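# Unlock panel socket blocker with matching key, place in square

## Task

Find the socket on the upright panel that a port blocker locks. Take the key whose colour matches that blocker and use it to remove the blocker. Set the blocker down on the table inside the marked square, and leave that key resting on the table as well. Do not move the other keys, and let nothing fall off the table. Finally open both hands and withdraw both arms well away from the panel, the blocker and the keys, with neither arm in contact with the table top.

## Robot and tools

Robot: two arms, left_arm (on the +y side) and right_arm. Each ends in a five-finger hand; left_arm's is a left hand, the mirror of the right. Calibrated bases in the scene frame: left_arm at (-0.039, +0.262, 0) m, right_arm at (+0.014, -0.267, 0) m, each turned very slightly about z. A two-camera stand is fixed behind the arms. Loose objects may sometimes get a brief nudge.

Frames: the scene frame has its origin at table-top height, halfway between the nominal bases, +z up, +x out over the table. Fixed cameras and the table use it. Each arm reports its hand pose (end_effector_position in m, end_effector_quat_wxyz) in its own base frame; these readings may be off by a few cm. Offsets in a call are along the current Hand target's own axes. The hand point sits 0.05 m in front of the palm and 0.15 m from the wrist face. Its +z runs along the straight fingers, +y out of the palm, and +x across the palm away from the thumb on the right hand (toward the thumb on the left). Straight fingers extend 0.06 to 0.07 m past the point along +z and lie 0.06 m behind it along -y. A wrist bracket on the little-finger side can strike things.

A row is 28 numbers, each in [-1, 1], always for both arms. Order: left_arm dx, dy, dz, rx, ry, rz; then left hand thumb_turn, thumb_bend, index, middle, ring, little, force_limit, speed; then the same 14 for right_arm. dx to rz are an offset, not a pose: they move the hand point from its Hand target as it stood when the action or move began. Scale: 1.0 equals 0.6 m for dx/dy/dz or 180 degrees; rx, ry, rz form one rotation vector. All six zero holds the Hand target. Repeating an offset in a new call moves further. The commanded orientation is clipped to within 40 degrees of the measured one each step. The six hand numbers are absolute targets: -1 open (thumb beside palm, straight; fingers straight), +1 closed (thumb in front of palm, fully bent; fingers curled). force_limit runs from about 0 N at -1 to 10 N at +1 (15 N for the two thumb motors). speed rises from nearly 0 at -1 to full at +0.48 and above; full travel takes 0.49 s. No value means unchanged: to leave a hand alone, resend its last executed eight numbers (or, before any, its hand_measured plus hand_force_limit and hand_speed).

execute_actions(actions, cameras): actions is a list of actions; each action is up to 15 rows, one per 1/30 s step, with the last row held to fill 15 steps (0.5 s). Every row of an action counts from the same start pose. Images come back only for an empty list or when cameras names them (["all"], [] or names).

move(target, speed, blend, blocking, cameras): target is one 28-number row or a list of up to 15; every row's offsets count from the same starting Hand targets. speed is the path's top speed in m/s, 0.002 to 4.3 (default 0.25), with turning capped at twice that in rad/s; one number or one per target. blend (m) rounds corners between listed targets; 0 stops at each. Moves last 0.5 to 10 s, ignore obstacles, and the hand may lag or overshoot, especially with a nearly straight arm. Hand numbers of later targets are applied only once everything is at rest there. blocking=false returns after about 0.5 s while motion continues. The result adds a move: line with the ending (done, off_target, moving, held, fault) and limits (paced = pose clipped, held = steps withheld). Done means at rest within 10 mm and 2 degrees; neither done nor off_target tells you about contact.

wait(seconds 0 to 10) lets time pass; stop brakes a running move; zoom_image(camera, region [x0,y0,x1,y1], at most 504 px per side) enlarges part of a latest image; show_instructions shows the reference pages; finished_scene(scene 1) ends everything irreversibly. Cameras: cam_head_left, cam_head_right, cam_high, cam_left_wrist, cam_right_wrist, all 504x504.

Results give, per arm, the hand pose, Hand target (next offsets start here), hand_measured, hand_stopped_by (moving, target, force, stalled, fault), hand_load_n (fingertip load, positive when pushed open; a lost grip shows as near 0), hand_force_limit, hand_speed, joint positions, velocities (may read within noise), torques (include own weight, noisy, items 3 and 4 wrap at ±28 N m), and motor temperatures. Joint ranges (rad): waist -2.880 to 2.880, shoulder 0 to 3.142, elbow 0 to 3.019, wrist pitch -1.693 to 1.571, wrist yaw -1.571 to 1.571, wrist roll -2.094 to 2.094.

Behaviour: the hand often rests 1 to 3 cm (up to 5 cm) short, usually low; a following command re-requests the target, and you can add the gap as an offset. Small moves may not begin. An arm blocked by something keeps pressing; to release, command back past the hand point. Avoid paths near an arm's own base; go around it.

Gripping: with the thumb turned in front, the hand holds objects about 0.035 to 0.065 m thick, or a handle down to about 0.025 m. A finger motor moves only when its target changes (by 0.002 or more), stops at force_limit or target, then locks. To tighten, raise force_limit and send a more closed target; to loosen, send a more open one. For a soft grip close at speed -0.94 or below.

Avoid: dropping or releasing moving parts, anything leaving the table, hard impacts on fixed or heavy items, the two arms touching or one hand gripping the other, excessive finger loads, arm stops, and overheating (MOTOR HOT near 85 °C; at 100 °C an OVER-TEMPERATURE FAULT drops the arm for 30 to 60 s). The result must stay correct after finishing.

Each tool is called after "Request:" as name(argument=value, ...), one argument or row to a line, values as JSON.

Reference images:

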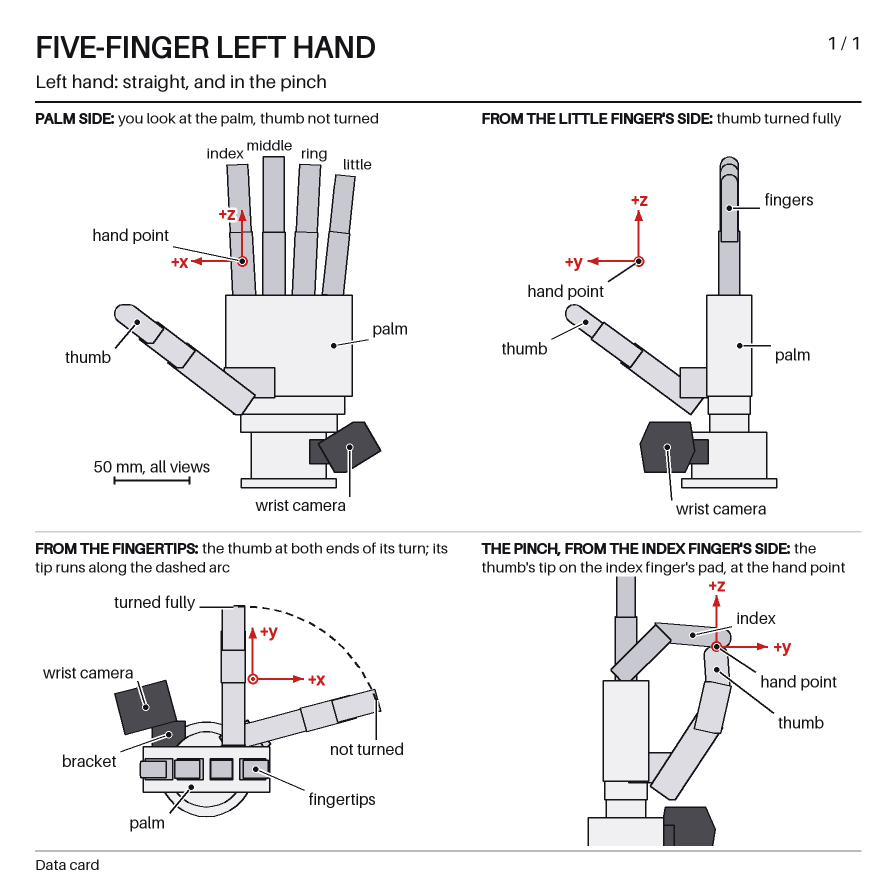

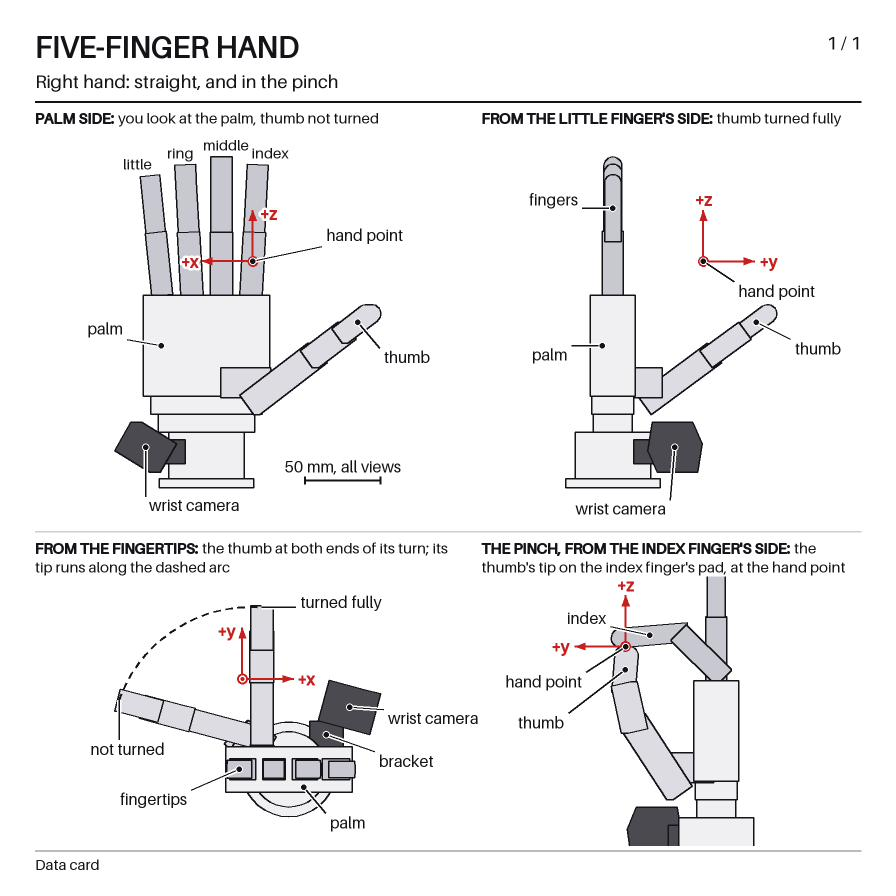

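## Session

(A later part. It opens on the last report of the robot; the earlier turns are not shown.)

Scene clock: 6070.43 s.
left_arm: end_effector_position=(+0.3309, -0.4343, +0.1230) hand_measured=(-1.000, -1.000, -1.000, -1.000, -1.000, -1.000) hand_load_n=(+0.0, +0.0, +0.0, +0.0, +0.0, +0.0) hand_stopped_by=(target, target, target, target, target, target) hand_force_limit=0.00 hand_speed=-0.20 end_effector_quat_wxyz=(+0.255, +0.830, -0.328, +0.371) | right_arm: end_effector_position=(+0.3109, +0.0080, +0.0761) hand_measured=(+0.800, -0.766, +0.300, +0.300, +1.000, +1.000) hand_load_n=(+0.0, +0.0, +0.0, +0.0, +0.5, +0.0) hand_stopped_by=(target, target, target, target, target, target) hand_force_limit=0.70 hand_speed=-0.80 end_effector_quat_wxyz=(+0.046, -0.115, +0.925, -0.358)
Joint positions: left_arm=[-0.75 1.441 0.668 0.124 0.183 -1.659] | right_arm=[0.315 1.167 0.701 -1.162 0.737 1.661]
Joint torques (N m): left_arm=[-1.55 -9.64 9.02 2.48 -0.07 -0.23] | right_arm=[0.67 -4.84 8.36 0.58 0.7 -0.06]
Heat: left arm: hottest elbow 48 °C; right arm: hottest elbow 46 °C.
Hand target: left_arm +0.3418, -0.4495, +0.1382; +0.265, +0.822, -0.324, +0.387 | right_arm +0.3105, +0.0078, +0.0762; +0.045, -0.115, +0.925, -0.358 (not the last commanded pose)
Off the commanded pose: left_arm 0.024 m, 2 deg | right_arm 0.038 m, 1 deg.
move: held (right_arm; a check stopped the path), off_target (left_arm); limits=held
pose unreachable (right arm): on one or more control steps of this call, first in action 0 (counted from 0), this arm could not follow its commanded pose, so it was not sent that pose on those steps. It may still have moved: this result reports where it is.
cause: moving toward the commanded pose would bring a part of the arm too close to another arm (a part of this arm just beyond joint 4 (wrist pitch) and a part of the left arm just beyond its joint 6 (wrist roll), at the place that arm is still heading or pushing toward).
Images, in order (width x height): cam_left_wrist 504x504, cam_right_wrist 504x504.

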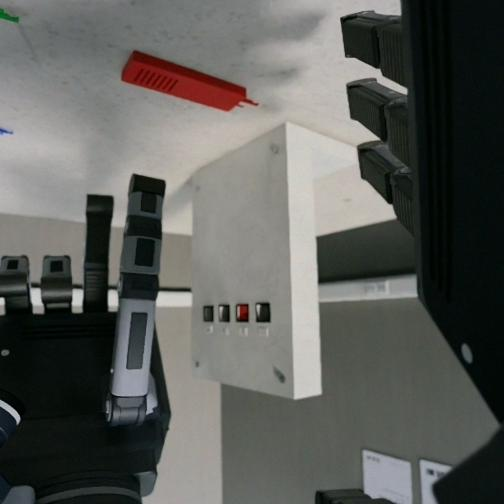

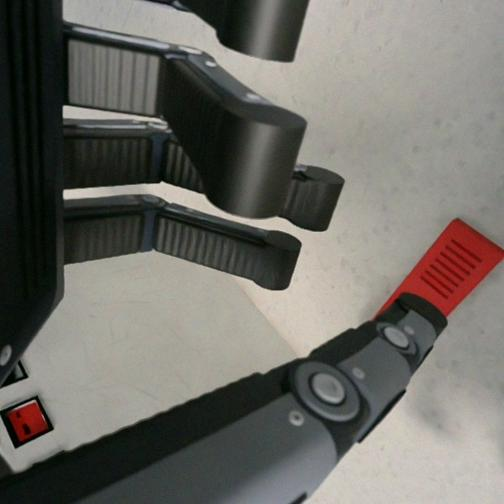

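Request:
move(
  target=[-0.07181,-0.11838,-0.29143,0,0,0,-1,-1,-1,-1,-1,-1,0,-0.2,0,0,0,0,0,0,0.8,-0.765,0.3,0.3,1,1,0.7,-0.8],
  speed=0.2,
  cameras=["cam_head_left","cam_head_right"],
)

Scene clock: 6075.27 s.
left_arm: end_effector_position=(+0.2934, -0.2731, +0.1917) hand_measured=(-1.000, -1.000, -1.000, -1.000, -1.000, -1.000) hand_load_n=(+0.0, +0.0, +0.0, -0.5, +0.0, +0.0) hand_stopped_by=(target, target, target, target, target, target) hand_force_limit=0.00 hand_speed=-0.20 end_effector_quat_wxyz=(+0.268, +0.820, -0.323, +0.390) | right_arm: end_effector_position=(+0.3109, +0.0080, +0.0761) hand_measured=(+0.800, -0.766, +0.300, +0.300, +1.000, +1.000) hand_load_n=(+0.0, +0.0, +0.0, +0.0, +0.0, +0.0) hand_stopped_by=(target, target, target, target, target, target) hand_force_limit=0.70 hand_speed=-0.80 end_effector_quat_wxyz=(+0.046, -0.115, +0.925, -0.358)
Joint positions: left_arm=[-0.368 0.92 0.476 -0.236 0.498 -1.43] | right_arm=[0.315 1.167 0.701 -1.162 0.737 1.661]
Joint torques (N m): left_arm=[-0.38 -4.25 7.24 1.14 0.28 0.03] | right_arm=[-0.03 -4.78 8.2 0.31 0.62 -0.1]
Heat: left arm: hottest elbow 48 °C; right arm: hottest elbow 46 °C.
Hand target: left_arm +0.2921, -0.2692, +0.1886; +0.265, +0.822, -0.324, +0.387 | right_arm +0.3105, +0.0078, +0.0762; +0.045, -0.115, +0.925, -0.358
Off the commanded pose: left_arm 0.005 m, 1 deg | right_arm 0.001 m, 0 deg.
move: done
Images, in order (width x height): cam_head_left 504x504, cam_head_right 504x504.

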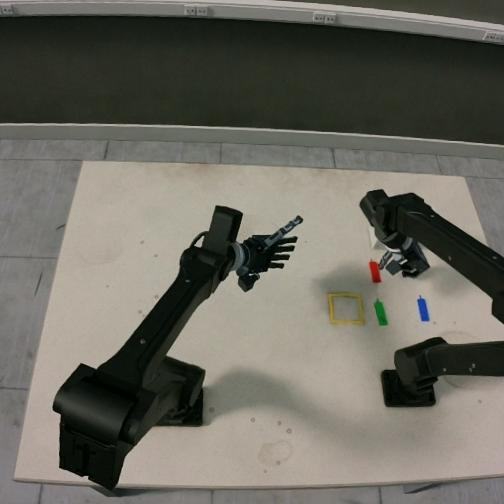

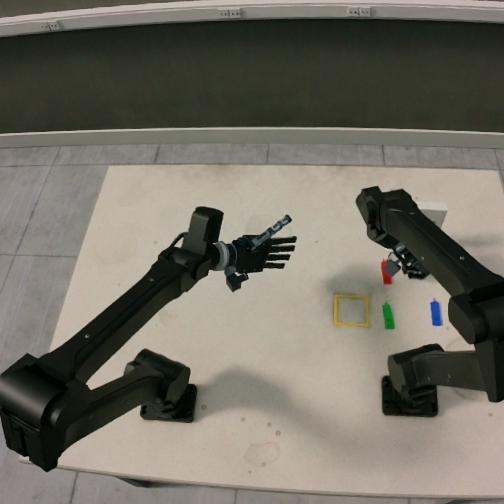

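Request:
move(
  target=[0,0,0,0,0,0,-1,-1,-1,-1,-1,-1,0,-0.2,-0.01165,0.0577,0.02177,0,-0.00321,-0.00352,0.8,-0.765,0.3,0.3,1,1,0.7,-0.8],
  speed=0.08,
  cameras=["cam_head_left","cam_right_wrist"],
)

Scene clock: 6083.13 s.
left_arm: end_effector_position=(+0.2933, -0.2731, +0.1916) hand_measured=(-1.000, -1.000, -1.000, -1.000, -1.000, -1.000) hand_load_n=(+0.0, +0.0, +0.0, +0.0, +0.0, +0.0) hand_stopped_by=(target, target, target, target, target, target) hand_force_limit=0.00 hand_speed=-0.20 end_effector_quat_wxyz=(+0.268, +0.820, -0.323, +0.390) | right_arm: end_effector_position=(+0.3114, +0.0206, +0.0456) hand_measured=(+0.800, -0.766, +0.300, +0.300, +1.000, +1.000) hand_load_n=(+0.0, +0.0, +0.0, +0.0, +0.0, +0.0) hand_stopped_by=(target, target, target, target, target, target) hand_force_limit=0.70 hand_speed=-0.80 end_effector_quat_wxyz=(+0.044, -0.121, +0.924, -0.359)
Joint positions: left_arm=[-0.368 0.92 0.476 -0.236 0.498 -1.429] | right_arm=[0.357 1.243 0.669 -1.091 0.735 1.705]
Joint torques (N m): left_arm=[-0.26 -4.07 7.23 1.14 0.28 0.04] | right_arm=[0.38 -5.25 7.77 0.64 0.6 0.05]
Heat: left arm: hottest elbow 47 °C; right arm: hottest elbow 45 °C.
Hand target: left_arm +0.2921, -0.2692, +0.1885; +0.265, +0.822, -0.324, +0.387 | right_arm +0.3132, +0.0258, +0.0433; +0.048, -0.122, +0.924, -0.358
Off the commanded pose: left_arm 0.005 m, 1 deg | right_arm 0.006 m, 0 deg.
move: done
Images, in order (width x height): cam_head_left 504x504, cam_right_wrist 504x504.

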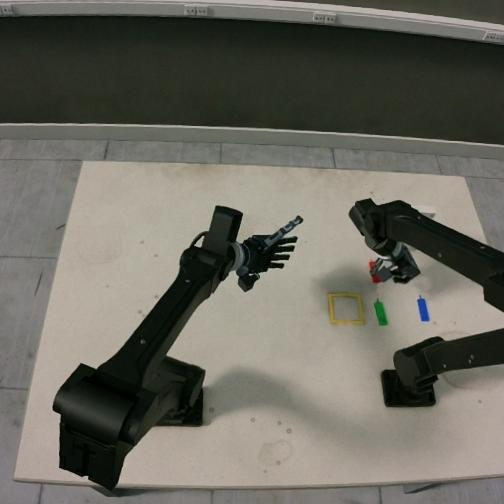

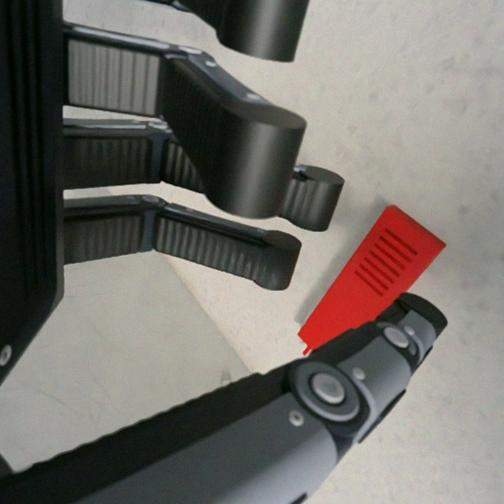

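Request:
move(
  target=[0,0,0,0,0,0,-1,-1,-1,-1,-1,-1,0,-0.2,-0.00479,0.0142,0.01747,0,0,0,0.8,-0.765,0.3,0.3,1,1,0.7,-0.8],
  speed=0.06,
  cameras=["cam_right_wrist"],
)

Scene clock: 6103.07 s.
left_arm: end_effector_position=(+0.2933, -0.2731, +0.1916) hand_measured=(-1.000, -1.000, -1.000, -1.000, -1.000, -1.000) hand_load_n=(+0.0, +0.0, +0.0, +0.0, +0.0, +0.0) hand_stopped_by=(target, target, target, target, target, target) hand_force_limit=0.00 hand_speed=-0.20 end_effector_quat_wxyz=(+0.268, +0.820, -0.323, +0.390) | right_arm: end_effector_position=(+0.3154, +0.0220, +0.0326) hand_measured=(+0.800, -0.766, +0.300, +0.300, +1.000, +1.000) hand_load_n=(+0.0, +0.0, +0.0, +0.0, +0.0, +0.0) hand_stopped_by=(target, target, target, target, target, target) hand_force_limit=0.70 hand_speed=-0.80 end_effector_quat_wxyz=(+0.046, -0.119, +0.925, -0.358)
Joint positions: left_arm=[-0.368 0.92 0.476 -0.236 0.498 -1.429] | right_arm=[0.357 1.277 0.656 -1.04 0.735 1.706]
Joint torques (N m): left_arm=[-0.38 -4.19 7.23 1.13 0.28 0.05] | right_arm=[1.26 -4.54 7.46 0.69 0.66 0.02]
Heat: left arm: hottest elbow 46 °C; right arm: hottest elbow 44 °C.
Hand target: left_arm +0.2921, -0.2692, +0.1885; +0.265, +0.822, -0.324, +0.387 | right_arm +0.3163, +0.0259, +0.0298; +0.048, -0.122, +0.924, -0.358
Off the commanded pose: left_arm 0.005 m, 1 deg | right_arm 0.005 m, 0 deg.
move: done
Images, in order (width x height): cam_right_wrist 504x504.

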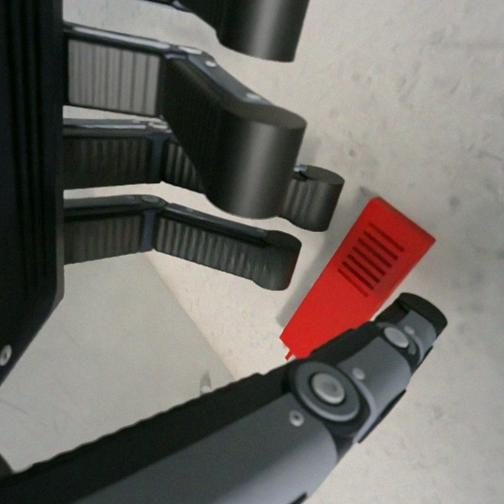

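Request:
move(
  target=[0,0,0,0,0,0,-1,-1,-1,-1,-1,-1,0,-0.2,-0.01422,0.00607,0.01362,0,0,0,0.8,-0.765,0.3,0.3,1,1,0.7,-0.8],
  speed=0.05,
  cameras=["cam_right_wrist"],
)

Scene clock: 6111.33 s.
left_arm: end_effector_position=(+0.2933, -0.2731, +0.1916) hand_measured=(-1.000, -1.000, -1.000, -1.000, -1.000, -1.000) hand_load_n=(+0.0, +0.0, +0.0, +0.0, +0.0, +0.0) hand_stopped_by=(target, target, target, target, target, target) hand_force_limit=0.00 hand_speed=-0.20 end_effector_quat_wxyz=(+0.268, +0.820, -0.323, +0.390) | right_arm: end_effector_position=(+0.3220, +0.0245, +0.0223) hand_measured=(+0.800, -0.766, +0.300, +0.300, +1.000, +1.000) hand_load_n=(+0.0, +0.0, +0.0, +0.0, +0.0, +0.0) hand_stopped_by=(target, target, target, target, target, target) hand_force_limit=0.70 hand_speed=-0.80 end_effector_quat_wxyz=(+0.048, -0.119, +0.925, -0.358)
Joint positions: left_arm=[-0.368 0.92 0.476 -0.236 0.498 -1.429] | right_arm=[0.357 1.316 0.656 -0.997 0.735 1.705]
Joint torques (N m): left_arm=[-0.38 -4.31 7.19 1.11 0.28 0.05] | right_arm=[0.91 -5.71 7.91 0.73 0.72 -0.14]
Heat: left arm: hottest elbow 45 °C; right arm: hottest elbow 44 °C.
Hand target: left_arm +0.2921, -0.2692, +0.1885; +0.265, +0.822, -0.324, +0.387 | right_arm +0.3252, +0.0254, +0.0213; +0.048, -0.122, +0.924, -0.358
Off the commanded pose: left_arm 0.005 m, 1 deg | right_arm 0.003 m, 0 deg.
move: done
Images, in order (width x height): cam_right_wrist 504x504.

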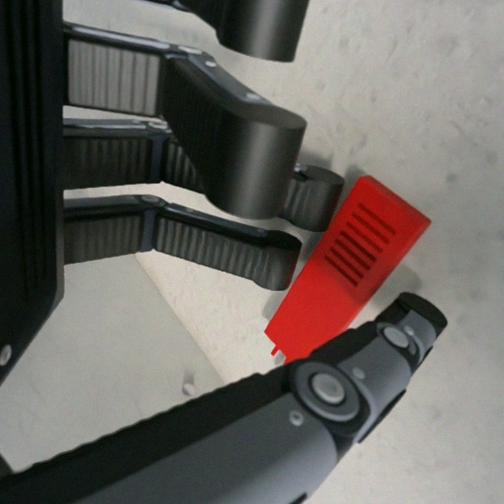

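Request:
move(
  target=[0,0,0,0,0,0,-1,-1,-1,-1,-1,-1,0,-0.2,0.00455,-0.01249,0.01137,0,0,0,0.8,-0.765,0.3,0.3,1,1,0.7,-0.8],
  speed=0.05,
  cameras=["cam_right_wrist"],
)

Scene clock: 6117.80 s.
left_arm: end_effector_position=(+0.2933, -0.2731, +0.1916) hand_measured=(-1.000, -1.000, -1.000, -1.000, -1.000, -1.000) hand_load_n=(+0.0, +0.0, +0.0, +0.0, +0.0, +0.0) hand_stopped_by=(target, target, target, target, target, target) hand_force_limit=0.00 hand_speed=-0.20 end_effector_quat_wxyz=(+0.268, +0.820, -0.323, +0.390) | right_arm: end_effector_position=(+0.3232, +0.0192, +0.0196) hand_measured=(+0.800, -0.766, +0.300, +0.300, +1.000, +1.000) hand_load_n=(+0.0, +0.0, +0.0, +0.0, +0.0, +0.0) hand_stopped_by=(target, target, target, target, target, target) hand_force_limit=0.70 hand_speed=-0.80 end_effector_quat_wxyz=(+0.046, -0.126, +0.924, -0.358)
Joint positions: left_arm=[-0.368 0.92 0.476 -0.236 0.498 -1.429] | right_arm=[0.336 1.316 0.649 -0.969 0.735 1.661]
Joint torques (N m): left_arm=[-0.32 -4.19 7.23 1.11 0.29 0.05] | right_arm=[-1.26 -6.36 7.41 0.84 0.74 -0.16]
Heat: left arm: hottest elbow 45 °C; right arm: hottest elbow 44 °C.
Hand target: left_arm +0.2921, -0.2692, +0.1885; +0.265, +0.822, -0.324, +0.387 | right_arm +0.3252, +0.0148, +0.0213; +0.048, -0.122, +0.924, -0.358
Off the commanded pose: left_arm 0.005 m, 1 deg | right_arm 0.005 m, 0 deg.
move: done
Images, in order (width x height): cam_right_wrist 504x504.

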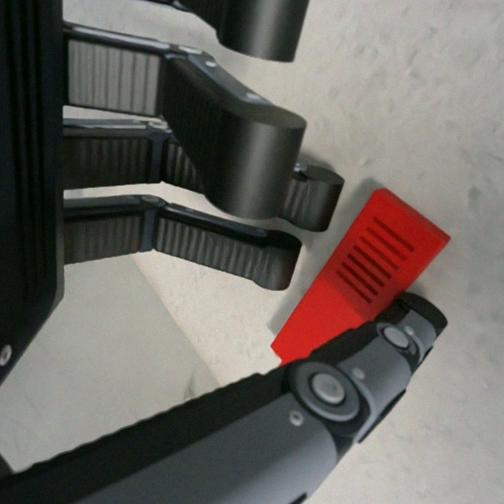

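Request:
move(
  target=[0,0,0,0,0,0,-1,-1,-1,-1,-1,-1,0,-0.2,-0.00543,0.01488,-0.01354,0,0,0,0.8,-0.765,0.3,0.3,1,1,0.7,-0.8],
  speed=0.05,
  cameras=["cam_right_wrist"],
)

Scene clock: 6125.40 s.
left_arm: end_effector_position=(+0.2933, -0.2731, +0.1916) hand_measured=(-1.000, -1.000, -1.000, -1.000, -1.000, -1.000) hand_load_n=(+0.0, -0.5, +0.0, +0.0, +0.0, +0.0) hand_stopped_by=(target, target, target, target, target, target) hand_force_limit=0.00 hand_speed=-0.20 end_effector_quat_wxyz=(+0.268, +0.820, -0.323, +0.390) | right_arm: end_effector_position=(+0.3205, +0.0208, +0.0194) hand_measured=(+0.800, -0.766, +0.300, +0.300, +1.000, +1.000) hand_load_n=(+0.0, +0.0, +0.0, +0.0, +0.0, +0.0) hand_stopped_by=(target, target, target, target, target, target) hand_force_limit=0.70 hand_speed=-0.80 end_effector_quat_wxyz=(+0.045, -0.120, +0.925, -0.359)
Joint positions: left_arm=[-0.368 0.92 0.476 -0.236 0.498 -1.429] | right_arm=[0.346 1.318 0.649 -0.986 0.735 1.691]
Joint torques (N m): left_arm=[-0.38 -4.13 7.25 1.13 0.28 0.05] | right_arm=[1.03 -5.19 8.88 0.18 0.61 0.01]
Heat: left arm: hottest elbow 45 °C; right arm: hottest elbow 44 °C.
Hand target: left_arm +0.2921, -0.2692, +0.1885; +0.265, +0.822, -0.324, +0.387 | right_arm +0.3253, +0.0274, +0.0213; +0.048, -0.122, +0.924, -0.358
Off the commanded pose: left_arm 0.005 m, 1 deg | right_arm 0.008 m, 0 deg.
move: done
Images, in order (width x height): cam_right_wrist 504x504.

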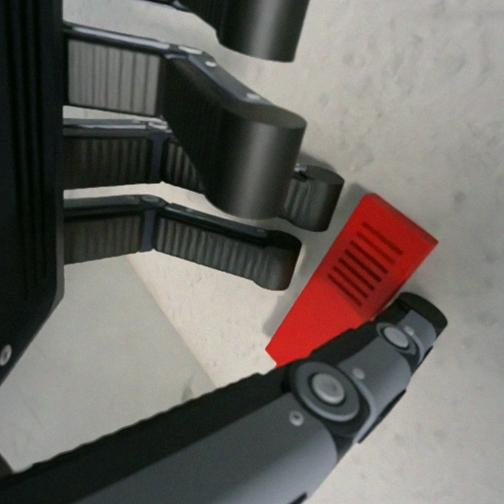

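Request:
move(
  target=[0,0,0,0,0,0,-1,-1,-1,-1,-1,-1,0,-0.2,-0.00642,0.00265,0.00547,0,0,0,0.8,-0.765,0.3,0.3,1,1,0.7,-0.8],
  speed=0.05,
  cameras=["cam_right_wrist"],
)

Scene clock: 6135.93 s.
left_arm: end_effector_position=(+0.2933, -0.2731, +0.1916) hand_measured=(-1.000, -1.000, -1.000, -1.000, -1.000, -1.000) hand_load_n=(+0.0, +0.0, +0.0, +0.0, +0.0, +0.0) hand_stopped_by=(target, target, target, target, target, target) hand_force_limit=0.00 hand_speed=-0.20 end_effector_quat_wxyz=(+0.268, +0.820, -0.323, +0.390) | right_arm: end_effector_position=(+0.3194, +0.0204, +0.0165) hand_measured=(+0.800, -0.766, +0.300, +0.300, +1.000, +1.000) hand_load_n=(-1.0, +0.0, +0.0, -0.5, +0.0, +0.0) hand_stopped_by=(target, target, target, target, target, target) hand_force_limit=0.70 hand_speed=-0.80 end_effector_quat_wxyz=(+0.040, -0.122, +0.924, -0.360)
Joint positions: left_arm=[-0.368 0.92 0.476 -0.236 0.498 -1.429] | right_arm=[0.346 1.328 0.649 -0.987 0.735 1.692]
Joint torques (N m): left_arm=[-0.21 -4.25 7.24 1.11 0.28 0.05] | right_arm=[1.2 -4.84 9.1 1.06 0.64 -0.02]
Heat: left arm: hottest elbow 44 °C; right arm: hottest elbow 44 °C.
Hand target: left_arm +0.2921, -0.2692, +0.1885; +0.265, +0.822, -0.324, +0.387 | right_arm +0.3292, +0.0273, +0.0179; +0.048, -0.122, +0.924, -0.358
Off the commanded pose: left_arm 0.005 m, 1 deg | right_arm 0.012 m, 1 deg.
move: off_target (right_arm)
Images, in order (width x height): cam_right_wrist 504x504.

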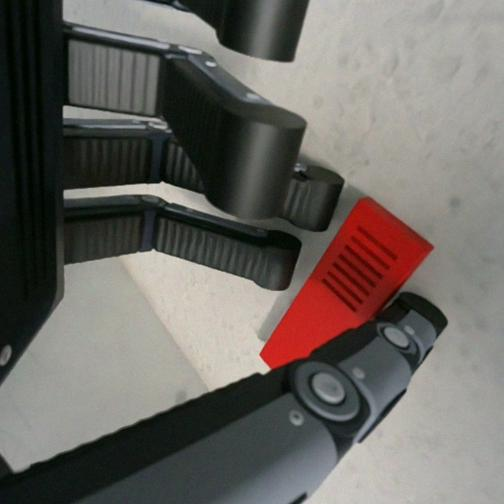

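Request:
move(
  target=[0,0,0,0,0,0,-1,-1,-1,-1,-1,-1,0,-0.2,-0.03917,-0.0118,-0.01775,-0.00101,-0.00914,0.00833,0.8,-0.765,0.3,0.3,1,1,0.7,-0.8],
  speed=0.05,
  cameras=["cam_right_wrist"],
)

Scene clock: 6159.93 s.
left_arm: end_effector_position=(+0.2933, -0.2731, +0.1916) hand_measured=(-1.000, -1.000, -1.000, -1.000, -1.000, -1.000) hand_load_n=(+0.0, +0.0, +0.0, +0.0, +0.0, +0.0) hand_stopped_by=(target, target, target, target, target, target) hand_force_limit=0.00 hand_speed=-0.20 end_effector_quat_wxyz=(+0.268, +0.820, -0.323, +0.390) | right_arm: end_effector_position=(+0.3312, +0.0247, +0.0210) hand_measured=(+0.800, -0.766, +0.300, +0.300, +1.000, +1.000) hand_load_n=(+0.0, +0.0, +0.0, +0.0, +0.0, +0.0) hand_stopped_by=(target, target, target, target, target, target) hand_force_limit=0.70 hand_speed=-0.80 end_effector_quat_wxyz=(+0.046, -0.121, +0.925, -0.358)
Joint positions: left_arm=[-0.368 0.92 0.476 -0.236 0.498 -1.429] | right_arm=[0.346 1.343 0.678 -0.986 0.736 1.688]
Joint torques (N m): left_arm=[-0.56 -4.13 7.21 1.14 0.28 0.04] | right_arm=[0.91 -5.83 11.17 0.9 0.64 0]
Heat: left arm: hottest elbow 44 °C; right arm: hottest elbow 44 °C.
Hand target: left_arm +0.2921, -0.2692, +0.1885; +0.265, +0.822, -0.324, +0.387 | right_arm +0.3513, +0.0353, +0.0305; +0.066, -0.115, +0.926, -0.354
Off the commanded pose: left_arm 0.005 m, 1 deg | right_arm 0.025 m, 2 deg.
move: off_target (right_arm)
Images, in order (width x height): cam_right_wrist 504x504.

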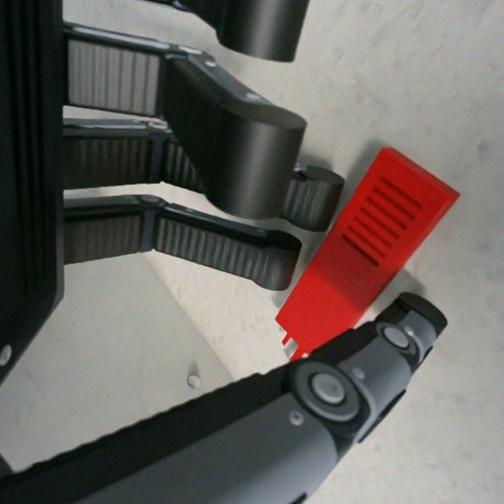

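Request:
move(
  target=[0,0,0,0,0,0,-1,-1,-1,-1,-1,-1,0,-0.2,0.03021,0.01212,0.01708,0.00111,0.00985,-0.00898,0.8,-0.765,0.3,0.3,1,1,0.7,-0.8],
  speed=0.05,
  cameras=["cam_right_wrist"],
)

Scene clock: 6170.33 s.
left_arm: end_effector_position=(+0.2933, -0.2731, +0.1916) hand_measured=(-1.000, -1.000, -1.000, -1.000, -1.000, -1.000) hand_load_n=(+0.0, +0.0, +0.0, +0.0, +0.0, +0.0) hand_stopped_by=(target, target, target, target, target, target) hand_force_limit=0.00 hand_speed=-0.20 end_effector_quat_wxyz=(+0.268, +0.820, -0.323, +0.390) | right_arm: end_effector_position=(+0.3301, +0.0243, +0.0180) hand_measured=(+0.800, -0.766, +0.300, +0.300, +1.000, +1.000) hand_load_n=(+0.0, +0.0, +0.0, +0.0, +0.0, +0.0) hand_stopped_by=(target, target, target, target, target, target) hand_force_limit=0.70 hand_speed=-0.80 end_effector_quat_wxyz=(+0.041, -0.123, +0.924, -0.359)
Joint positions: left_arm=[-0.368 0.92 0.476 -0.236 0.498 -1.429] | right_arm=[0.346 1.354 0.678 -0.986 0.736 1.688]
Joint torques (N m): left_arm=[-0.38 -4.19 7.24 1.11 0.28 0.04] | right_arm=[1.61 -5.36 8.1 0.94 0.64 0.01]
Heat: left arm: hottest elbow 44 °C; right arm: hottest elbow 45 °C.
Hand target: left_arm +0.2921, -0.2692, +0.1885; +0.265, +0.822, -0.324, +0.387 | right_arm +0.3348, +0.0293, +0.0173; +0.047, -0.123, +0.924, -0.358
Off the commanded pose: left_arm 0.005 m, 1 deg | right_arm 0.007 m, 1 deg.
move: done
Images, in order (width x height): cam_right_wrist 504x504.

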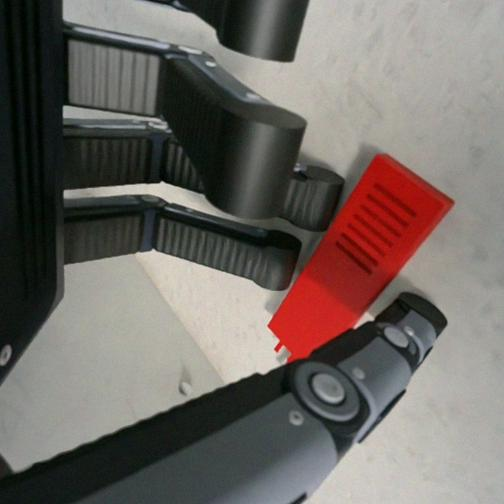

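Request:
move(
  target=[0,0,0,0,0,0,-1,-1,-1,-1,-1,-1,0,-0.2,0.01092,0.00377,0.00538,0.00031,0.00281,-0.00256,0.8,-0.765,0.3,0.3,1,1,0.7,-0.8],
  speed=0.05,
  cameras=["cam_right_wrist"],
)

Scene clock: 6176.83 s.
left_arm: end_effector_position=(+0.2933, -0.2731, +0.1916) hand_measured=(-1.000, -1.000, -1.000, -1.000, -1.000, -1.000) hand_load_n=(+0.0, -0.5, +0.0, +0.0, +0.0, +0.0) hand_stopped_by=(target, target, target, target, target, target) hand_force_limit=0.00 hand_speed=-0.20 end_effector_quat_wxyz=(+0.268, +0.820, -0.323, +0.390) | right_arm: end_effector_position=(+0.3290, +0.0239, +0.0171) hand_measured=(+0.800, -0.766, +0.300, +0.300, +1.000, +1.000) hand_load_n=(+0.5, +0.5, +0.0, +0.0, +0.0, +0.0) hand_stopped_by=(target, target, target, target, target, target) hand_force_limit=0.70 hand_speed=-0.80 end_effector_quat_wxyz=(+0.040, -0.123, +0.924, -0.360)
Joint positions: left_arm=[-0.368 0.92 0.476 -0.236 0.498 -1.429] | right_arm=[0.346 1.354 0.675 -0.985 0.736 1.688]
Joint torques (N m): left_arm=[-0.32 -4.25 7.23 1.13 0.27 0.05] | right_arm=[1.26 -5.54 6.93 0.61 0.64 -0.02]
Heat: left arm: hottest elbow 44 °C; right arm: hottest elbow 45 °C.
Hand target: left_arm +0.2921, -0.2692, +0.1885; +0.265, +0.822, -0.324, +0.387 | right_arm +0.3286, +0.0271, +0.0135; +0.041, -0.125, +0.924, -0.360
Off the commanded pose: left_arm 0.005 m, 1 deg | right_arm 0.005 m, 0 deg.
move: done
Images, in order (width x height): cam_right_wrist 504x504.

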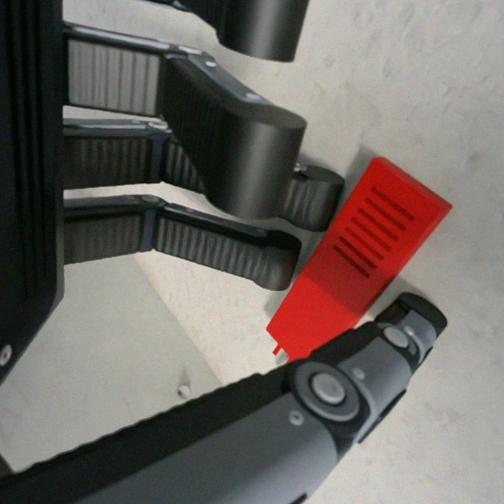

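Request:
move(
  target=[0,0,0,0,0,0,-1,-1,-1,-1,-1,-1,0,-0.2,0.00543,0.00187,0.00268,0.00016,0.00141,-0.00129,0.8,-0.765,0.3,0.3,1,1,0.7,-0.8],
  speed=0.05,
  cameras=["cam_right_wrist"],
)

Scene clock: 6184.93 s.
left_arm: end_effector_position=(+0.2933, -0.2731, +0.1916) hand_measured=(-1.000, -1.000, -1.000, -1.000, -1.000, -1.000) hand_load_n=(+0.0, +0.0, +0.0, +0.0, +0.0, +0.0) hand_stopped_by=(target, target, target, target, target, target) hand_force_limit=0.00 hand_speed=-0.20 end_effector_quat_wxyz=(+0.268, +0.820, -0.323, +0.390) | right_arm: end_effector_position=(+0.3287, +0.0237, +0.0167) hand_measured=(+0.800, -0.766, +0.300, +0.300, +1.000, +1.000) hand_load_n=(+0.0, +0.0, +0.0, +0.0, +0.0, +0.0) hand_stopped_by=(target, target, target, target, target, target) hand_force_limit=0.70 hand_speed=-0.80 end_effector_quat_wxyz=(+0.040, -0.123, +0.924, -0.360)
Joint positions: left_arm=[-0.368 0.92 0.476 -0.236 0.498 -1.429] | right_arm=[0.346 1.354 0.674 -0.984 0.736 1.689]
Joint torques (N m): left_arm=[-0.32 -4.19 7.23 1.13 0.28 0.04] | right_arm=[0.97 -5.19 6.42 0.83 0.6 -0.02]
Heat: left arm: hottest elbow 44 °C; right arm: hottest elbow 44 °C.
Hand target: left_arm +0.2921, -0.2692, +0.1885; +0.265, +0.822, -0.324, +0.387 | right_arm +0.3255, +0.0260, +0.0116; +0.039, -0.126, +0.924, -0.360
Off the commanded pose: left_arm 0.005 m, 1 deg | right_arm 0.007 m, 0 deg.
move: done
Images, in order (width x height): cam_right_wrist 504x504.

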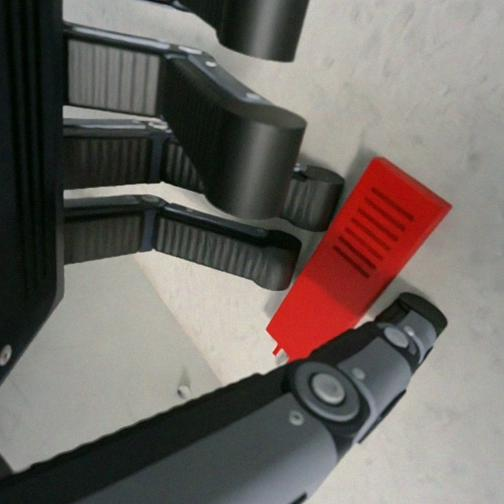

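Request:
move(
  target=[0,0,0,0,0,0,-1,-1,-1,-1,-1,-1,0,-0.2,0.0072,0.0025,0.0036,0.0002,0.0019,-0.0017,0.8,-0.765,0.3,0.3,1,1,0.7,-0.8],
  speed=0.05,
  cameras=["cam_right_wrist"],
)

Scene clock: 6188.13 s.
left_arm: end_effector_position=(+0.2933, -0.2731, +0.1916) hand_measured=(-1.000, -1.000, -1.000, -1.000, -1.000, -1.000) hand_load_n=(+0.0, +0.0, +0.0, +0.0, +0.0, +0.0) hand_stopped_by=(target, target, target, target, target, target) hand_force_limit=0.00 hand_speed=-0.20 end_effector_quat_wxyz=(+0.268, +0.820, -0.323, +0.390) | right_arm: end_effector_position=(+0.3280, +0.0232, +0.0162) hand_measured=(+0.800, -0.766, +0.300, +0.300, +1.000, +1.000) hand_load_n=(+0.0, +0.5, +0.0, +0.0, +0.0, +0.0) hand_stopped_by=(target, target, target, target, target, target) hand_force_limit=0.70 hand_speed=-0.80 end_effector_quat_wxyz=(+0.040, -0.121, +0.924, -0.360)
Joint positions: left_arm=[-0.368 0.92 0.476 -0.236 0.498 -1.429] | right_arm=[0.346 1.354 0.671 -0.984 0.737 1.694]
Joint torques (N m): left_arm=[-0.38 -4.13 7.23 1.13 0.28 0.04] | right_arm=[1.2 -5.54 5.82 0.79 0.59 -0.1]
Heat: left arm: hottest elbow 44 °C; right arm: hottest elbow 44 °C.
Hand target: left_arm +0.2921, -0.2692, +0.1885; +0.265, +0.822, -0.324, +0.387 | right_arm +0.3213, +0.0245, +0.0090; +0.035, -0.127, +0.923, -0.361
Off the commanded pose: left_arm 0.005 m, 1 deg | right_arm 0.010 m, 1 deg.
move: done
Images, in order (width x height): cam_right_wrist 504x504.

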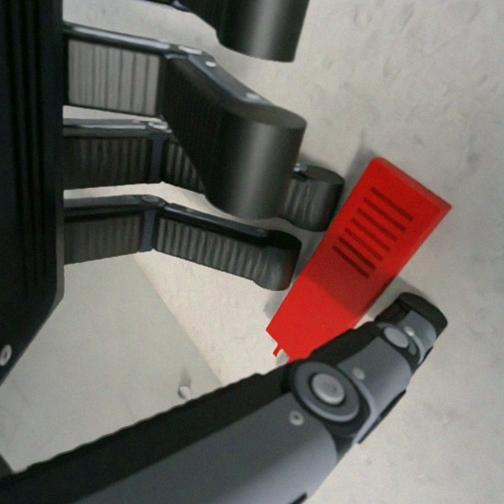

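Request:
move(
  target=[0,0,0,0,0,0,-1,-1,-1,-1,-1,-1,0,-0.2,-0.00395,-0.00675,-0.00795,-0.00055,-0.00492,0.00449,0.8,-0.765,0.3,0.3,1,1,0.7,-0.8],
  speed=0.05,
  cameras=["cam_right_wrist"],
)

Scene clock: 6203.03 s.
left_arm: end_effector_position=(+0.2933, -0.2731, +0.1916) hand_measured=(-1.000, -1.000, -1.000, -1.000, -1.000, -1.000) hand_load_n=(+0.0, +0.0, +0.0, +0.0, +0.0, +0.0) hand_stopped_by=(target, target, target, target, target, target) hand_force_limit=0.00 hand_speed=-0.20 end_effector_quat_wxyz=(+0.268, +0.820, -0.323, +0.390) | right_arm: end_effector_position=(+0.3272, +0.0229, +0.0165) hand_measured=(+0.800, -0.766, +0.300, +0.300, +1.000, +1.000) hand_load_n=(+0.5, +0.5, +0.0, +0.0, +0.0, +0.0) hand_stopped_by=(target, target, target, target, target, target) hand_force_limit=0.70 hand_speed=-0.80 end_effector_quat_wxyz=(+0.042, -0.120, +0.924, -0.360)
Joint positions: left_arm=[-0.368 0.92 0.476 -0.236 0.498 -1.429] | right_arm=[0.346 1.348 0.667 -0.982 0.737 1.695]
Joint torques (N m): left_arm=[-0.32 -4.13 7.25 1.1 0.27 0.05] | right_arm=[1.9 -5.89 6.32 0.58 0.59 -0.07]
Motor temperatures (°C): left_arm=[23 27 43 23 24 21] | right_arm=[22 24 43 24 27 22]
Heat: left arm: hottest elbow 43 °C; right arm: hottest elbow 43 °C.
Hand target: left_arm +0.2921, -0.2692, +0.1885; +0.265, +0.822, -0.324, +0.387 | right_arm +0.3237, +0.0254, +0.0151; +0.045, -0.123, +0.924, -0.359
Off the commanded pose: left_arm 0.005 m, 1 deg | right_arm 0.005 m, 1 deg.
move: done
Images, in order (width x height): cam_right_wrist 504x504.

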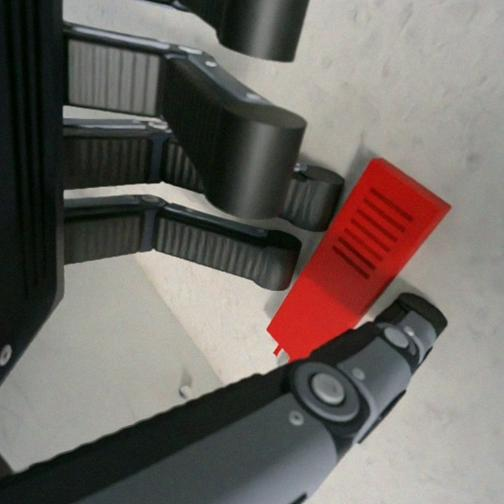

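Request:
move(
  target=[0,0,0,0,0,0,-1,-1,-1,-1,-1,-1,0,-0.2,0.00302,-0.00197,-0.0018,-0.00016,-0.00141,0.00129,0.8,-0.765,0.3,0.3,1,1,0.7,-0.8],
  speed=0.05,
  cameras=["cam_right_wrist"],
)

Scene clock: 6209.30 s.
left_arm: end_effector_position=(+0.2933, -0.2731, +0.1916) hand_measured=(-1.000, -1.000, -1.000, -1.000, -1.000, -1.000) hand_load_n=(+0.0, +0.0, +0.0, +0.0, -0.5, +0.0) hand_stopped_by=(target, target, target, target, target, target) hand_force_limit=0.00 hand_speed=-0.20 end_effector_quat_wxyz=(+0.268, +0.820, -0.323, +0.390) | right_arm: end_effector_position=(+0.3253, +0.0221, +0.0167) hand_measured=(+0.800, -0.766, +0.300, +0.300, +1.000, +1.000) hand_load_n=(+2.0, +0.0, +0.0, +0.0, +0.0, +0.0) hand_stopped_by=(target, target, target, target, target, target) hand_force_limit=0.70 hand_speed=-0.80 end_effector_quat_wxyz=(+0.044, -0.118, +0.925, -0.359)
Joint positions: left_arm=[-0.368 0.92 0.476 -0.236 0.498 -1.429] | right_arm=[0.346 1.34 0.659 -0.979 0.737 1.698]
Joint torques (N m): left_arm=[-0.32 -4.25 7.24 1.1 0.28 0.05] | right_arm=[1.38 -6.95 6.6 0.65 0.57 -0.08]
Heat: left arm: hottest elbow 43 °C; right arm: hottest elbow 42 °C.
Hand target: left_arm +0.2921, -0.2692, +0.1885; +0.265, +0.822, -0.324, +0.387 | right_arm +0.3220, +0.0248, +0.0167; +0.047, -0.122, +0.924, -0.358
Off the commanded pose: left_arm 0.005 m, 1 deg | right_arm 0.004 m, 1 deg.
move: done
Images, in order (width x height): cam_right_wrist 504x504.

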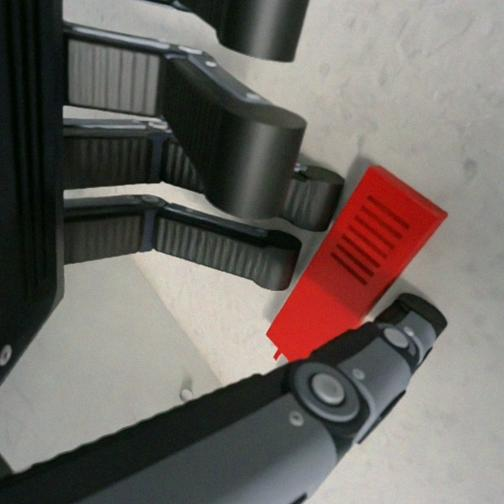

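Request:
execute_actions(
  actions=[
    [[0,0,0,0,0,0,-1,-1,-1,-1,-1,-1,0,-0.2,0,0,0,0,0,0,0.8,-0.5,0.3,0.3,1,1,0.2,-0.8]],
    [[0,0,0,0,0,0,-1,-1,-1,-1,-1,-1,0,-0.2,0,0,0,0,0,0,0.8,-0.5,0.3,0.3,1,1,0.2,-0.8]],
    [[0,0,0,0,0,0,-1,-1,-1,-1,-1,-1,0,-0.2,0,0,0,0,0,0,0.8,-0.5,0.3,0.3,1,1,0.2,-0.8]],
  ],
  cameras=["cam_right_wrist"],
)

Scene clock: 6215.13 s.
left_arm: end_effector_position=(+0.2933, -0.2731, +0.1916) hand_measured=(-1.000, -1.000, -1.000, -1.000, -1.000, -1.000) hand_load_n=(+0.0, +0.0, +0.0, +0.0, +0.5, -0.5) hand_stopped_by=(target, target, target, target, target, target) hand_force_limit=0.00 hand_speed=-0.20 end_effector_quat_wxyz=(+0.268, +0.820, -0.323, +0.390) | right_arm: end_effector_position=(+0.3252, +0.0228, +0.0167) hand_measured=(+0.800, -0.648, +0.300, +0.300, +1.000, +1.000) hand_load_n=(+1.0, +10.0, +1.5, +4.0, +0.5, +0.0) hand_stopped_by=(target, force, target, target, target, target) hand_force_limit=0.20 hand_speed=-0.80 end_effector_quat_wxyz=(+0.044, -0.118, +0.925, -0.358)
Joint positions: left_arm=[-0.368 0.92 0.476 -0.236 0.498 -1.429] | right_arm=[0.347 1.339 0.659 -0.979 0.734 1.698]
Joint torques (N m): left_arm=[-0.38 -4.31 7.24 1.11 0.28 0.04] | right_arm=[0.38 -7.06 6.6 0.51 0.68 -0.06]
Heat: left arm: hottest elbow 43 °C; right arm: hottest elbow 42 °C.
Hand target: left_arm +0.2921, -0.2692, +0.1885; +0.265, +0.822, -0.324, +0.387 | right_arm +0.3220, +0.0247, +0.0167; +0.047, -0.122, +0.924, -0.358
Off the commanded pose: left_arm 0.005 m, 1 deg | right_arm 0.004 m, 1 deg.
Images, in order (width x height): cam_right_wrist 504x504.

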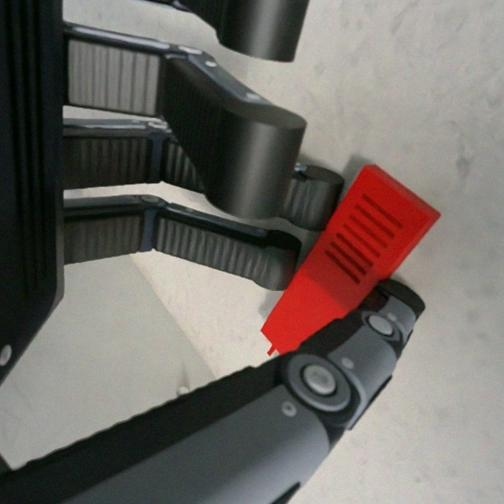

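Request:
execute_actions(
  actions=[
    [[0,0,0,0,0,0,-1,-1,-1,-1,-1,-1,0,-0.2,0,0,0,0,0,0,0.8,-0.4,0.3,0.3,1,1,0.7,-0.8]],
    [[0,0,0,0,0,0,-1,-1,-1,-1,-1,-1,0,-0.2,0,0,0,0,0,0,0.8,-0.4,0.3,0.3,1,1,0.7,-0.8]],
  ],
  cameras=["cam_right_wrist"],
)

Scene clock: 6219.30 s.
left_arm: end_effector_position=(+0.2933, -0.2731, +0.1916) hand_measured=(-1.000, -1.000, -1.000, -1.000, -1.000, -1.000) hand_load_n=(+0.0, -0.5, +0.0, +0.0, +0.0, +0.0) hand_stopped_by=(target, target, target, target, target, target) hand_force_limit=0.00 hand_speed=-0.20 end_effector_quat_wxyz=(+0.268, +0.820, -0.323, +0.390) | right_arm: end_effector_position=(+0.3253, +0.0228, +0.0168) hand_measured=(+0.800, -0.638, +0.300, +0.300, +1.000, +1.000) hand_load_n=(+1.5, +13.0, +1.5, +6.5, +0.0, +0.0) hand_stopped_by=(target, force, target, target, target, target) hand_force_limit=0.70 hand_speed=-0.80 end_effector_quat_wxyz=(+0.045, -0.118, +0.925, -0.358)
Joint positions: left_arm=[-0.368 0.92 0.476 -0.236 0.498 -1.429] | right_arm=[0.347 1.338 0.659 -0.979 0.734 1.698]
Joint torques (N m): left_arm=[-0.26 -4.13 7.23 1.13 0.29 0.05] | right_arm=[1.85 -7.53 6.41 0.62 0.65 -0.06]
Heat: left arm: hottest elbow 43 °C; right arm: hottest elbow 42 °C.
Hand target: left_arm +0.2921, -0.2692, +0.1885; +0.265, +0.822, -0.324, +0.387 | right_arm +0.3219, +0.0247, +0.0167; +0.047, -0.122, +0.924, -0.358
Off the commanded pose: left_arm 0.005 m, 1 deg | right_arm 0.004 m, 1 deg.
Images, in order (width x height): cam_right_wrist 504x504.

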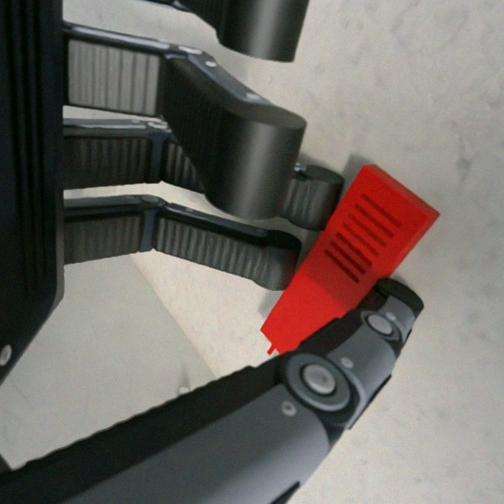

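Request:
execute_actions(
  actions=[
    [[0,0,0,0,0,0,-1,-1,-1,-1,-1,-1,0,-0.2,0,0,0,0,0,0,0.8,-0.4,0.35,0.3,1,1,-0.1,-0.9]],
    [[0,0,0,0,0,0,-1,-1,-1,-1,-1,-1,0,-0.2,0,0,0,0,0,0,0.8,-0.4,0.35,0.3,1,1,-0.1,-0.9]],
  ],
  cameras=["cam_right_wrist"],
)

Scene clock: 6226.03 s.
left_arm: end_effector_position=(+0.2933, -0.2731, +0.1916) hand_measured=(-1.000, -1.000, -1.000, -1.000, -1.000, -1.000) hand_load_n=(-0.5, +0.0, +0.0, +0.0, +0.0, +0.0) hand_stopped_by=(target, target, target, target, target, target) hand_force_limit=0.00 hand_speed=-0.20 end_effector_quat_wxyz=(+0.268, +0.820, -0.323, +0.390) | right_arm: end_effector_position=(+0.3253, +0.0227, +0.0168) hand_measured=(+0.800, -0.638, +0.350, +0.300, +1.000, +1.000) hand_load_n=(+2.5, +12.0, +0.0, +7.0, +0.5, +0.0) hand_stopped_by=(target, force, target, target, target, target) hand_force_limit=-0.10 hand_speed=-0.90 end_effector_quat_wxyz=(+0.045, -0.118, +0.925, -0.358)
Joint positions: left_arm=[-0.368 0.92 0.476 -0.236 0.498 -1.429] | right_arm=[0.347 1.338 0.659 -0.979 0.735 1.698]
Joint torques (N m): left_arm=[-0.38 -4.25 7.25 1.11 0.28 0.05] | right_arm=[1.73 -6.77 6.42 0.46 0.7 -0.12]
Heat: left arm: hottest elbow 43 °C; right arm: hottest elbow 41 °C.
Hand target: left_arm +0.2921, -0.2692, +0.1885; +0.265, +0.822, -0.324, +0.387 | right_arm +0.3219, +0.0248, +0.0167; +0.047, -0.122, +0.924, -0.358
Off the commanded pose: left_arm 0.005 m, 1 deg | right_arm 0.004 m, 1 deg.
Images, in order (width x height): cam_right_wrist 504x504.

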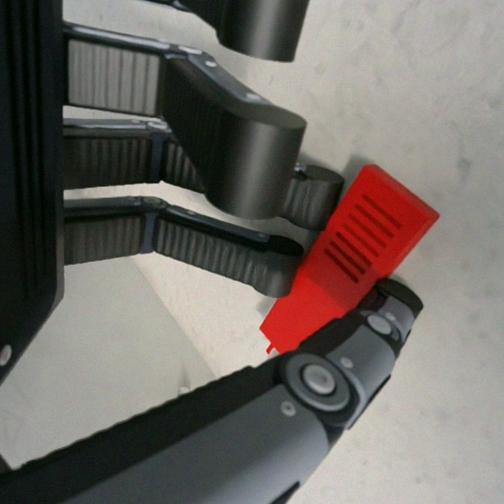

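Request:
execute_actions(
  actions=[
    [[0,0,0,0,0,0,-1,-1,-1,-1,-1,-1,0,-0.2,0,0,0,0,0,0,0.8,-0.7,0.35,0.3,1,1,-0.1,-0.7]],
    [[0,0,0,0,0,0,-1,-1,-1,-1,-1,-1,0,-0.2,0,0,0,0,0,0,0.8,-0.7,0.28,0.3,1,1,-0.1,-0.7]],
  ],
  cameras=["cam_right_wrist"],
)

Scene clock: 6244.90 s.
left_arm: end_effector_position=(+0.2933, -0.2731, +0.1916) hand_measured=(-1.000, -1.000, -1.000, -1.000, -1.000, -1.000) hand_load_n=(+0.0, +0.0, +0.0, +0.0, +0.0, +0.0) hand_stopped_by=(target, target, target, target, target, target) hand_force_limit=0.00 hand_speed=-0.20 end_effector_quat_wxyz=(+0.268, +0.820, -0.323, +0.390) | right_arm: end_effector_position=(+0.3249, +0.0219, +0.0168) hand_measured=(+0.800, -0.700, +0.280, +0.300, +1.000, +1.000) hand_load_n=(+0.5, +0.0, +0.0, +0.0, +0.0, +0.0) hand_stopped_by=(target, target, target, target, target, target) hand_force_limit=-0.10 hand_speed=-0.70 end_effector_quat_wxyz=(+0.045, -0.118, +0.924, -0.360)
Joint positions: left_arm=[-0.368 0.92 0.476 -0.236 0.498 -1.429] | right_arm=[0.347 1.338 0.657 -0.979 0.738 1.698]
Joint torques (N m): left_arm=[-0.26 -4.31 7.24 1.1 0.28 0.05] | right_arm=[0.67 -6.77 6.69 0.42 0.56 -0.09]
Heat: left arm: hottest elbow 43 °C; right arm: hottest elbow 41 °C.
Hand target: left_arm +0.2921, -0.2692, +0.1885; +0.265, +0.822, -0.324, +0.387 | right_arm +0.3221, +0.0248, +0.0168; +0.047, -0.122, +0.924, -0.358
Off the commanded pose: left_arm 0.005 m, 1 deg | right_arm 0.004 m, 1 deg.
Images, in order (width x height): cam_right_wrist 504x504.

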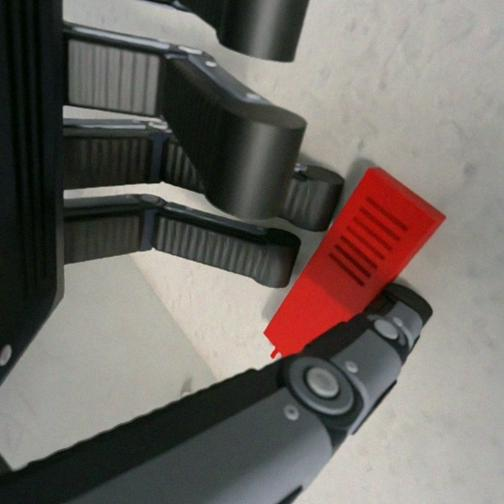

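Request:
move(
  target=[0,0,0,0,0,0,-1,-1,-1,-1,-1,-1,0,-0.2,0.00461,0.00716,0.00856,0.00062,0.00539,-0.00491,0.8,-0.7,0.28,0.3,1,1,-0.1,-0.7],
  speed=0.05,
  cameras=["cam_right_wrist"],
)

Scene clock: 6249.67 s.
left_arm: end_effector_position=(+0.2933, -0.2731, +0.1916) hand_measured=(-1.000, -1.000, -1.000, -1.000, -1.000, -1.000) hand_load_n=(+0.0, +0.0, +0.0, +0.0, +0.0, +0.0) hand_stopped_by=(target, target, target, target, target, target) hand_force_limit=0.00 hand_speed=-0.20 end_effector_quat_wxyz=(+0.268, +0.820, -0.323, +0.390) | right_arm: end_effector_position=(+0.3249, +0.0219, +0.0168) hand_measured=(+0.800, -0.700, +0.280, +0.300, +1.000, +1.000) hand_load_n=(+0.5, +0.0, +0.0, +0.0, +0.0, +0.0) hand_stopped_by=(target, target, target, target, target, target) hand_force_limit=-0.10 hand_speed=-0.70 end_effector_quat_wxyz=(+0.045, -0.118, +0.924, -0.360)
Joint positions: left_arm=[-0.368 0.92 0.476 -0.236 0.498 -1.429] | right_arm=[0.347 1.338 0.657 -0.979 0.738 1.698]
Joint torques (N m): left_arm=[-0.44 -4.13 7.23 1.14 0.28 0.05] | right_arm=[1.08 -4.48 6.63 0.68 0.58 -0.09]
Heat: left arm: hottest elbow 43 °C; right arm: hottest elbow 41 °C.
Hand target: left_arm +0.2921, -0.2692, +0.1885; +0.265, +0.822, -0.324, +0.387 | right_arm +0.3195, +0.0238, +0.0101; +0.037, -0.126, +0.923, -0.360
Off the commanded pose: left_arm 0.005 m, 1 deg | right_arm 0.009 m, 1 deg.
move: done
Images, in order (width x height): cam_right_wrist 504x504.

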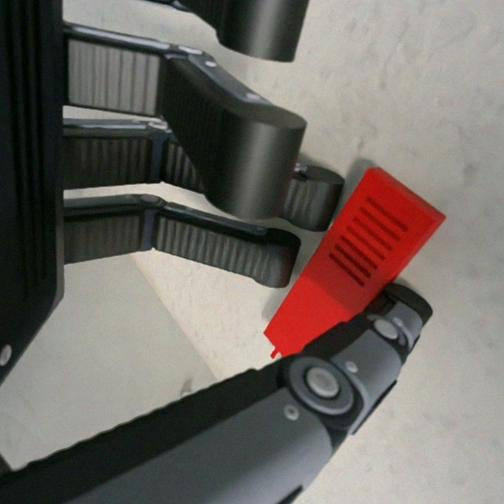

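Request:
execute_actions(
  actions=[
    [[0,0,0,0,0,0,-1,-1,-1,-1,-1,-1,0,-0.2,0,0,0,0,0,0,0.8,-0.5,0.28,0.3,1,1,0.0,-0.8]],
    [[0,0,0,0,0,0,-1,-1,-1,-1,-1,-1,0,-0.2,0,0,0,0,0,0,0.8,-0.5,0.28,0.3,1,1,0.0,-0.8]],
  ],
  cameras=["cam_right_wrist"],
)

Scene clock: 6256.87 s.
left_arm: end_effector_position=(+0.2933, -0.2731, +0.1916) hand_measured=(-1.000, -1.000, -1.000, -1.000, -1.000, -1.000) hand_load_n=(+0.0, +0.0, +0.0, +0.0, +0.0, +0.0) hand_stopped_by=(target, target, target, target, target, target) hand_force_limit=0.00 hand_speed=-0.20 end_effector_quat_wxyz=(+0.268, +0.820, -0.323, +0.390) | right_arm: end_effector_position=(+0.3247, +0.0222, +0.0166) hand_measured=(+0.800, -0.650, +0.280, +0.300, +1.000, +1.000) hand_load_n=(+2.5, +9.0, +0.5, +3.0, +0.5, +0.0) hand_stopped_by=(target, force, target, target, target, target) hand_force_limit=0.00 hand_speed=-0.80 end_effector_quat_wxyz=(+0.044, -0.118, +0.925, -0.359)
Joint positions: left_arm=[-0.368 0.92 0.476 -0.236 0.498 -1.429] | right_arm=[0.347 1.338 0.657 -0.979 0.736 1.698]
Joint torques (N m): left_arm=[-0.26 -4.13 7.25 1.13 0.29 0.04] | right_arm=[1.32 -4.95 6.74 0.73 0.63 -0.03]
Heat: left arm: hottest elbow 43 °C; right arm: hottest elbow 40 °C.
Hand target: left_arm +0.2921, -0.2692, +0.1885; +0.265, +0.822, -0.324, +0.387 | right_arm +0.3195, +0.0238, +0.0101; +0.037, -0.126, +0.923, -0.360
Off the commanded pose: left_arm 0.005 m, 1 deg | right_arm 0.008 m, 1 deg.
Images, in order (width x height): cam_right_wrist 504x504.

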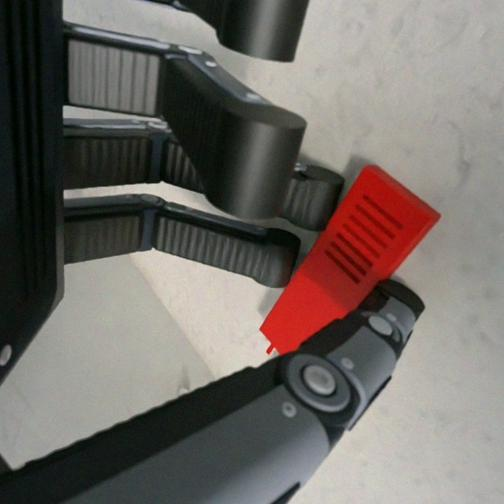

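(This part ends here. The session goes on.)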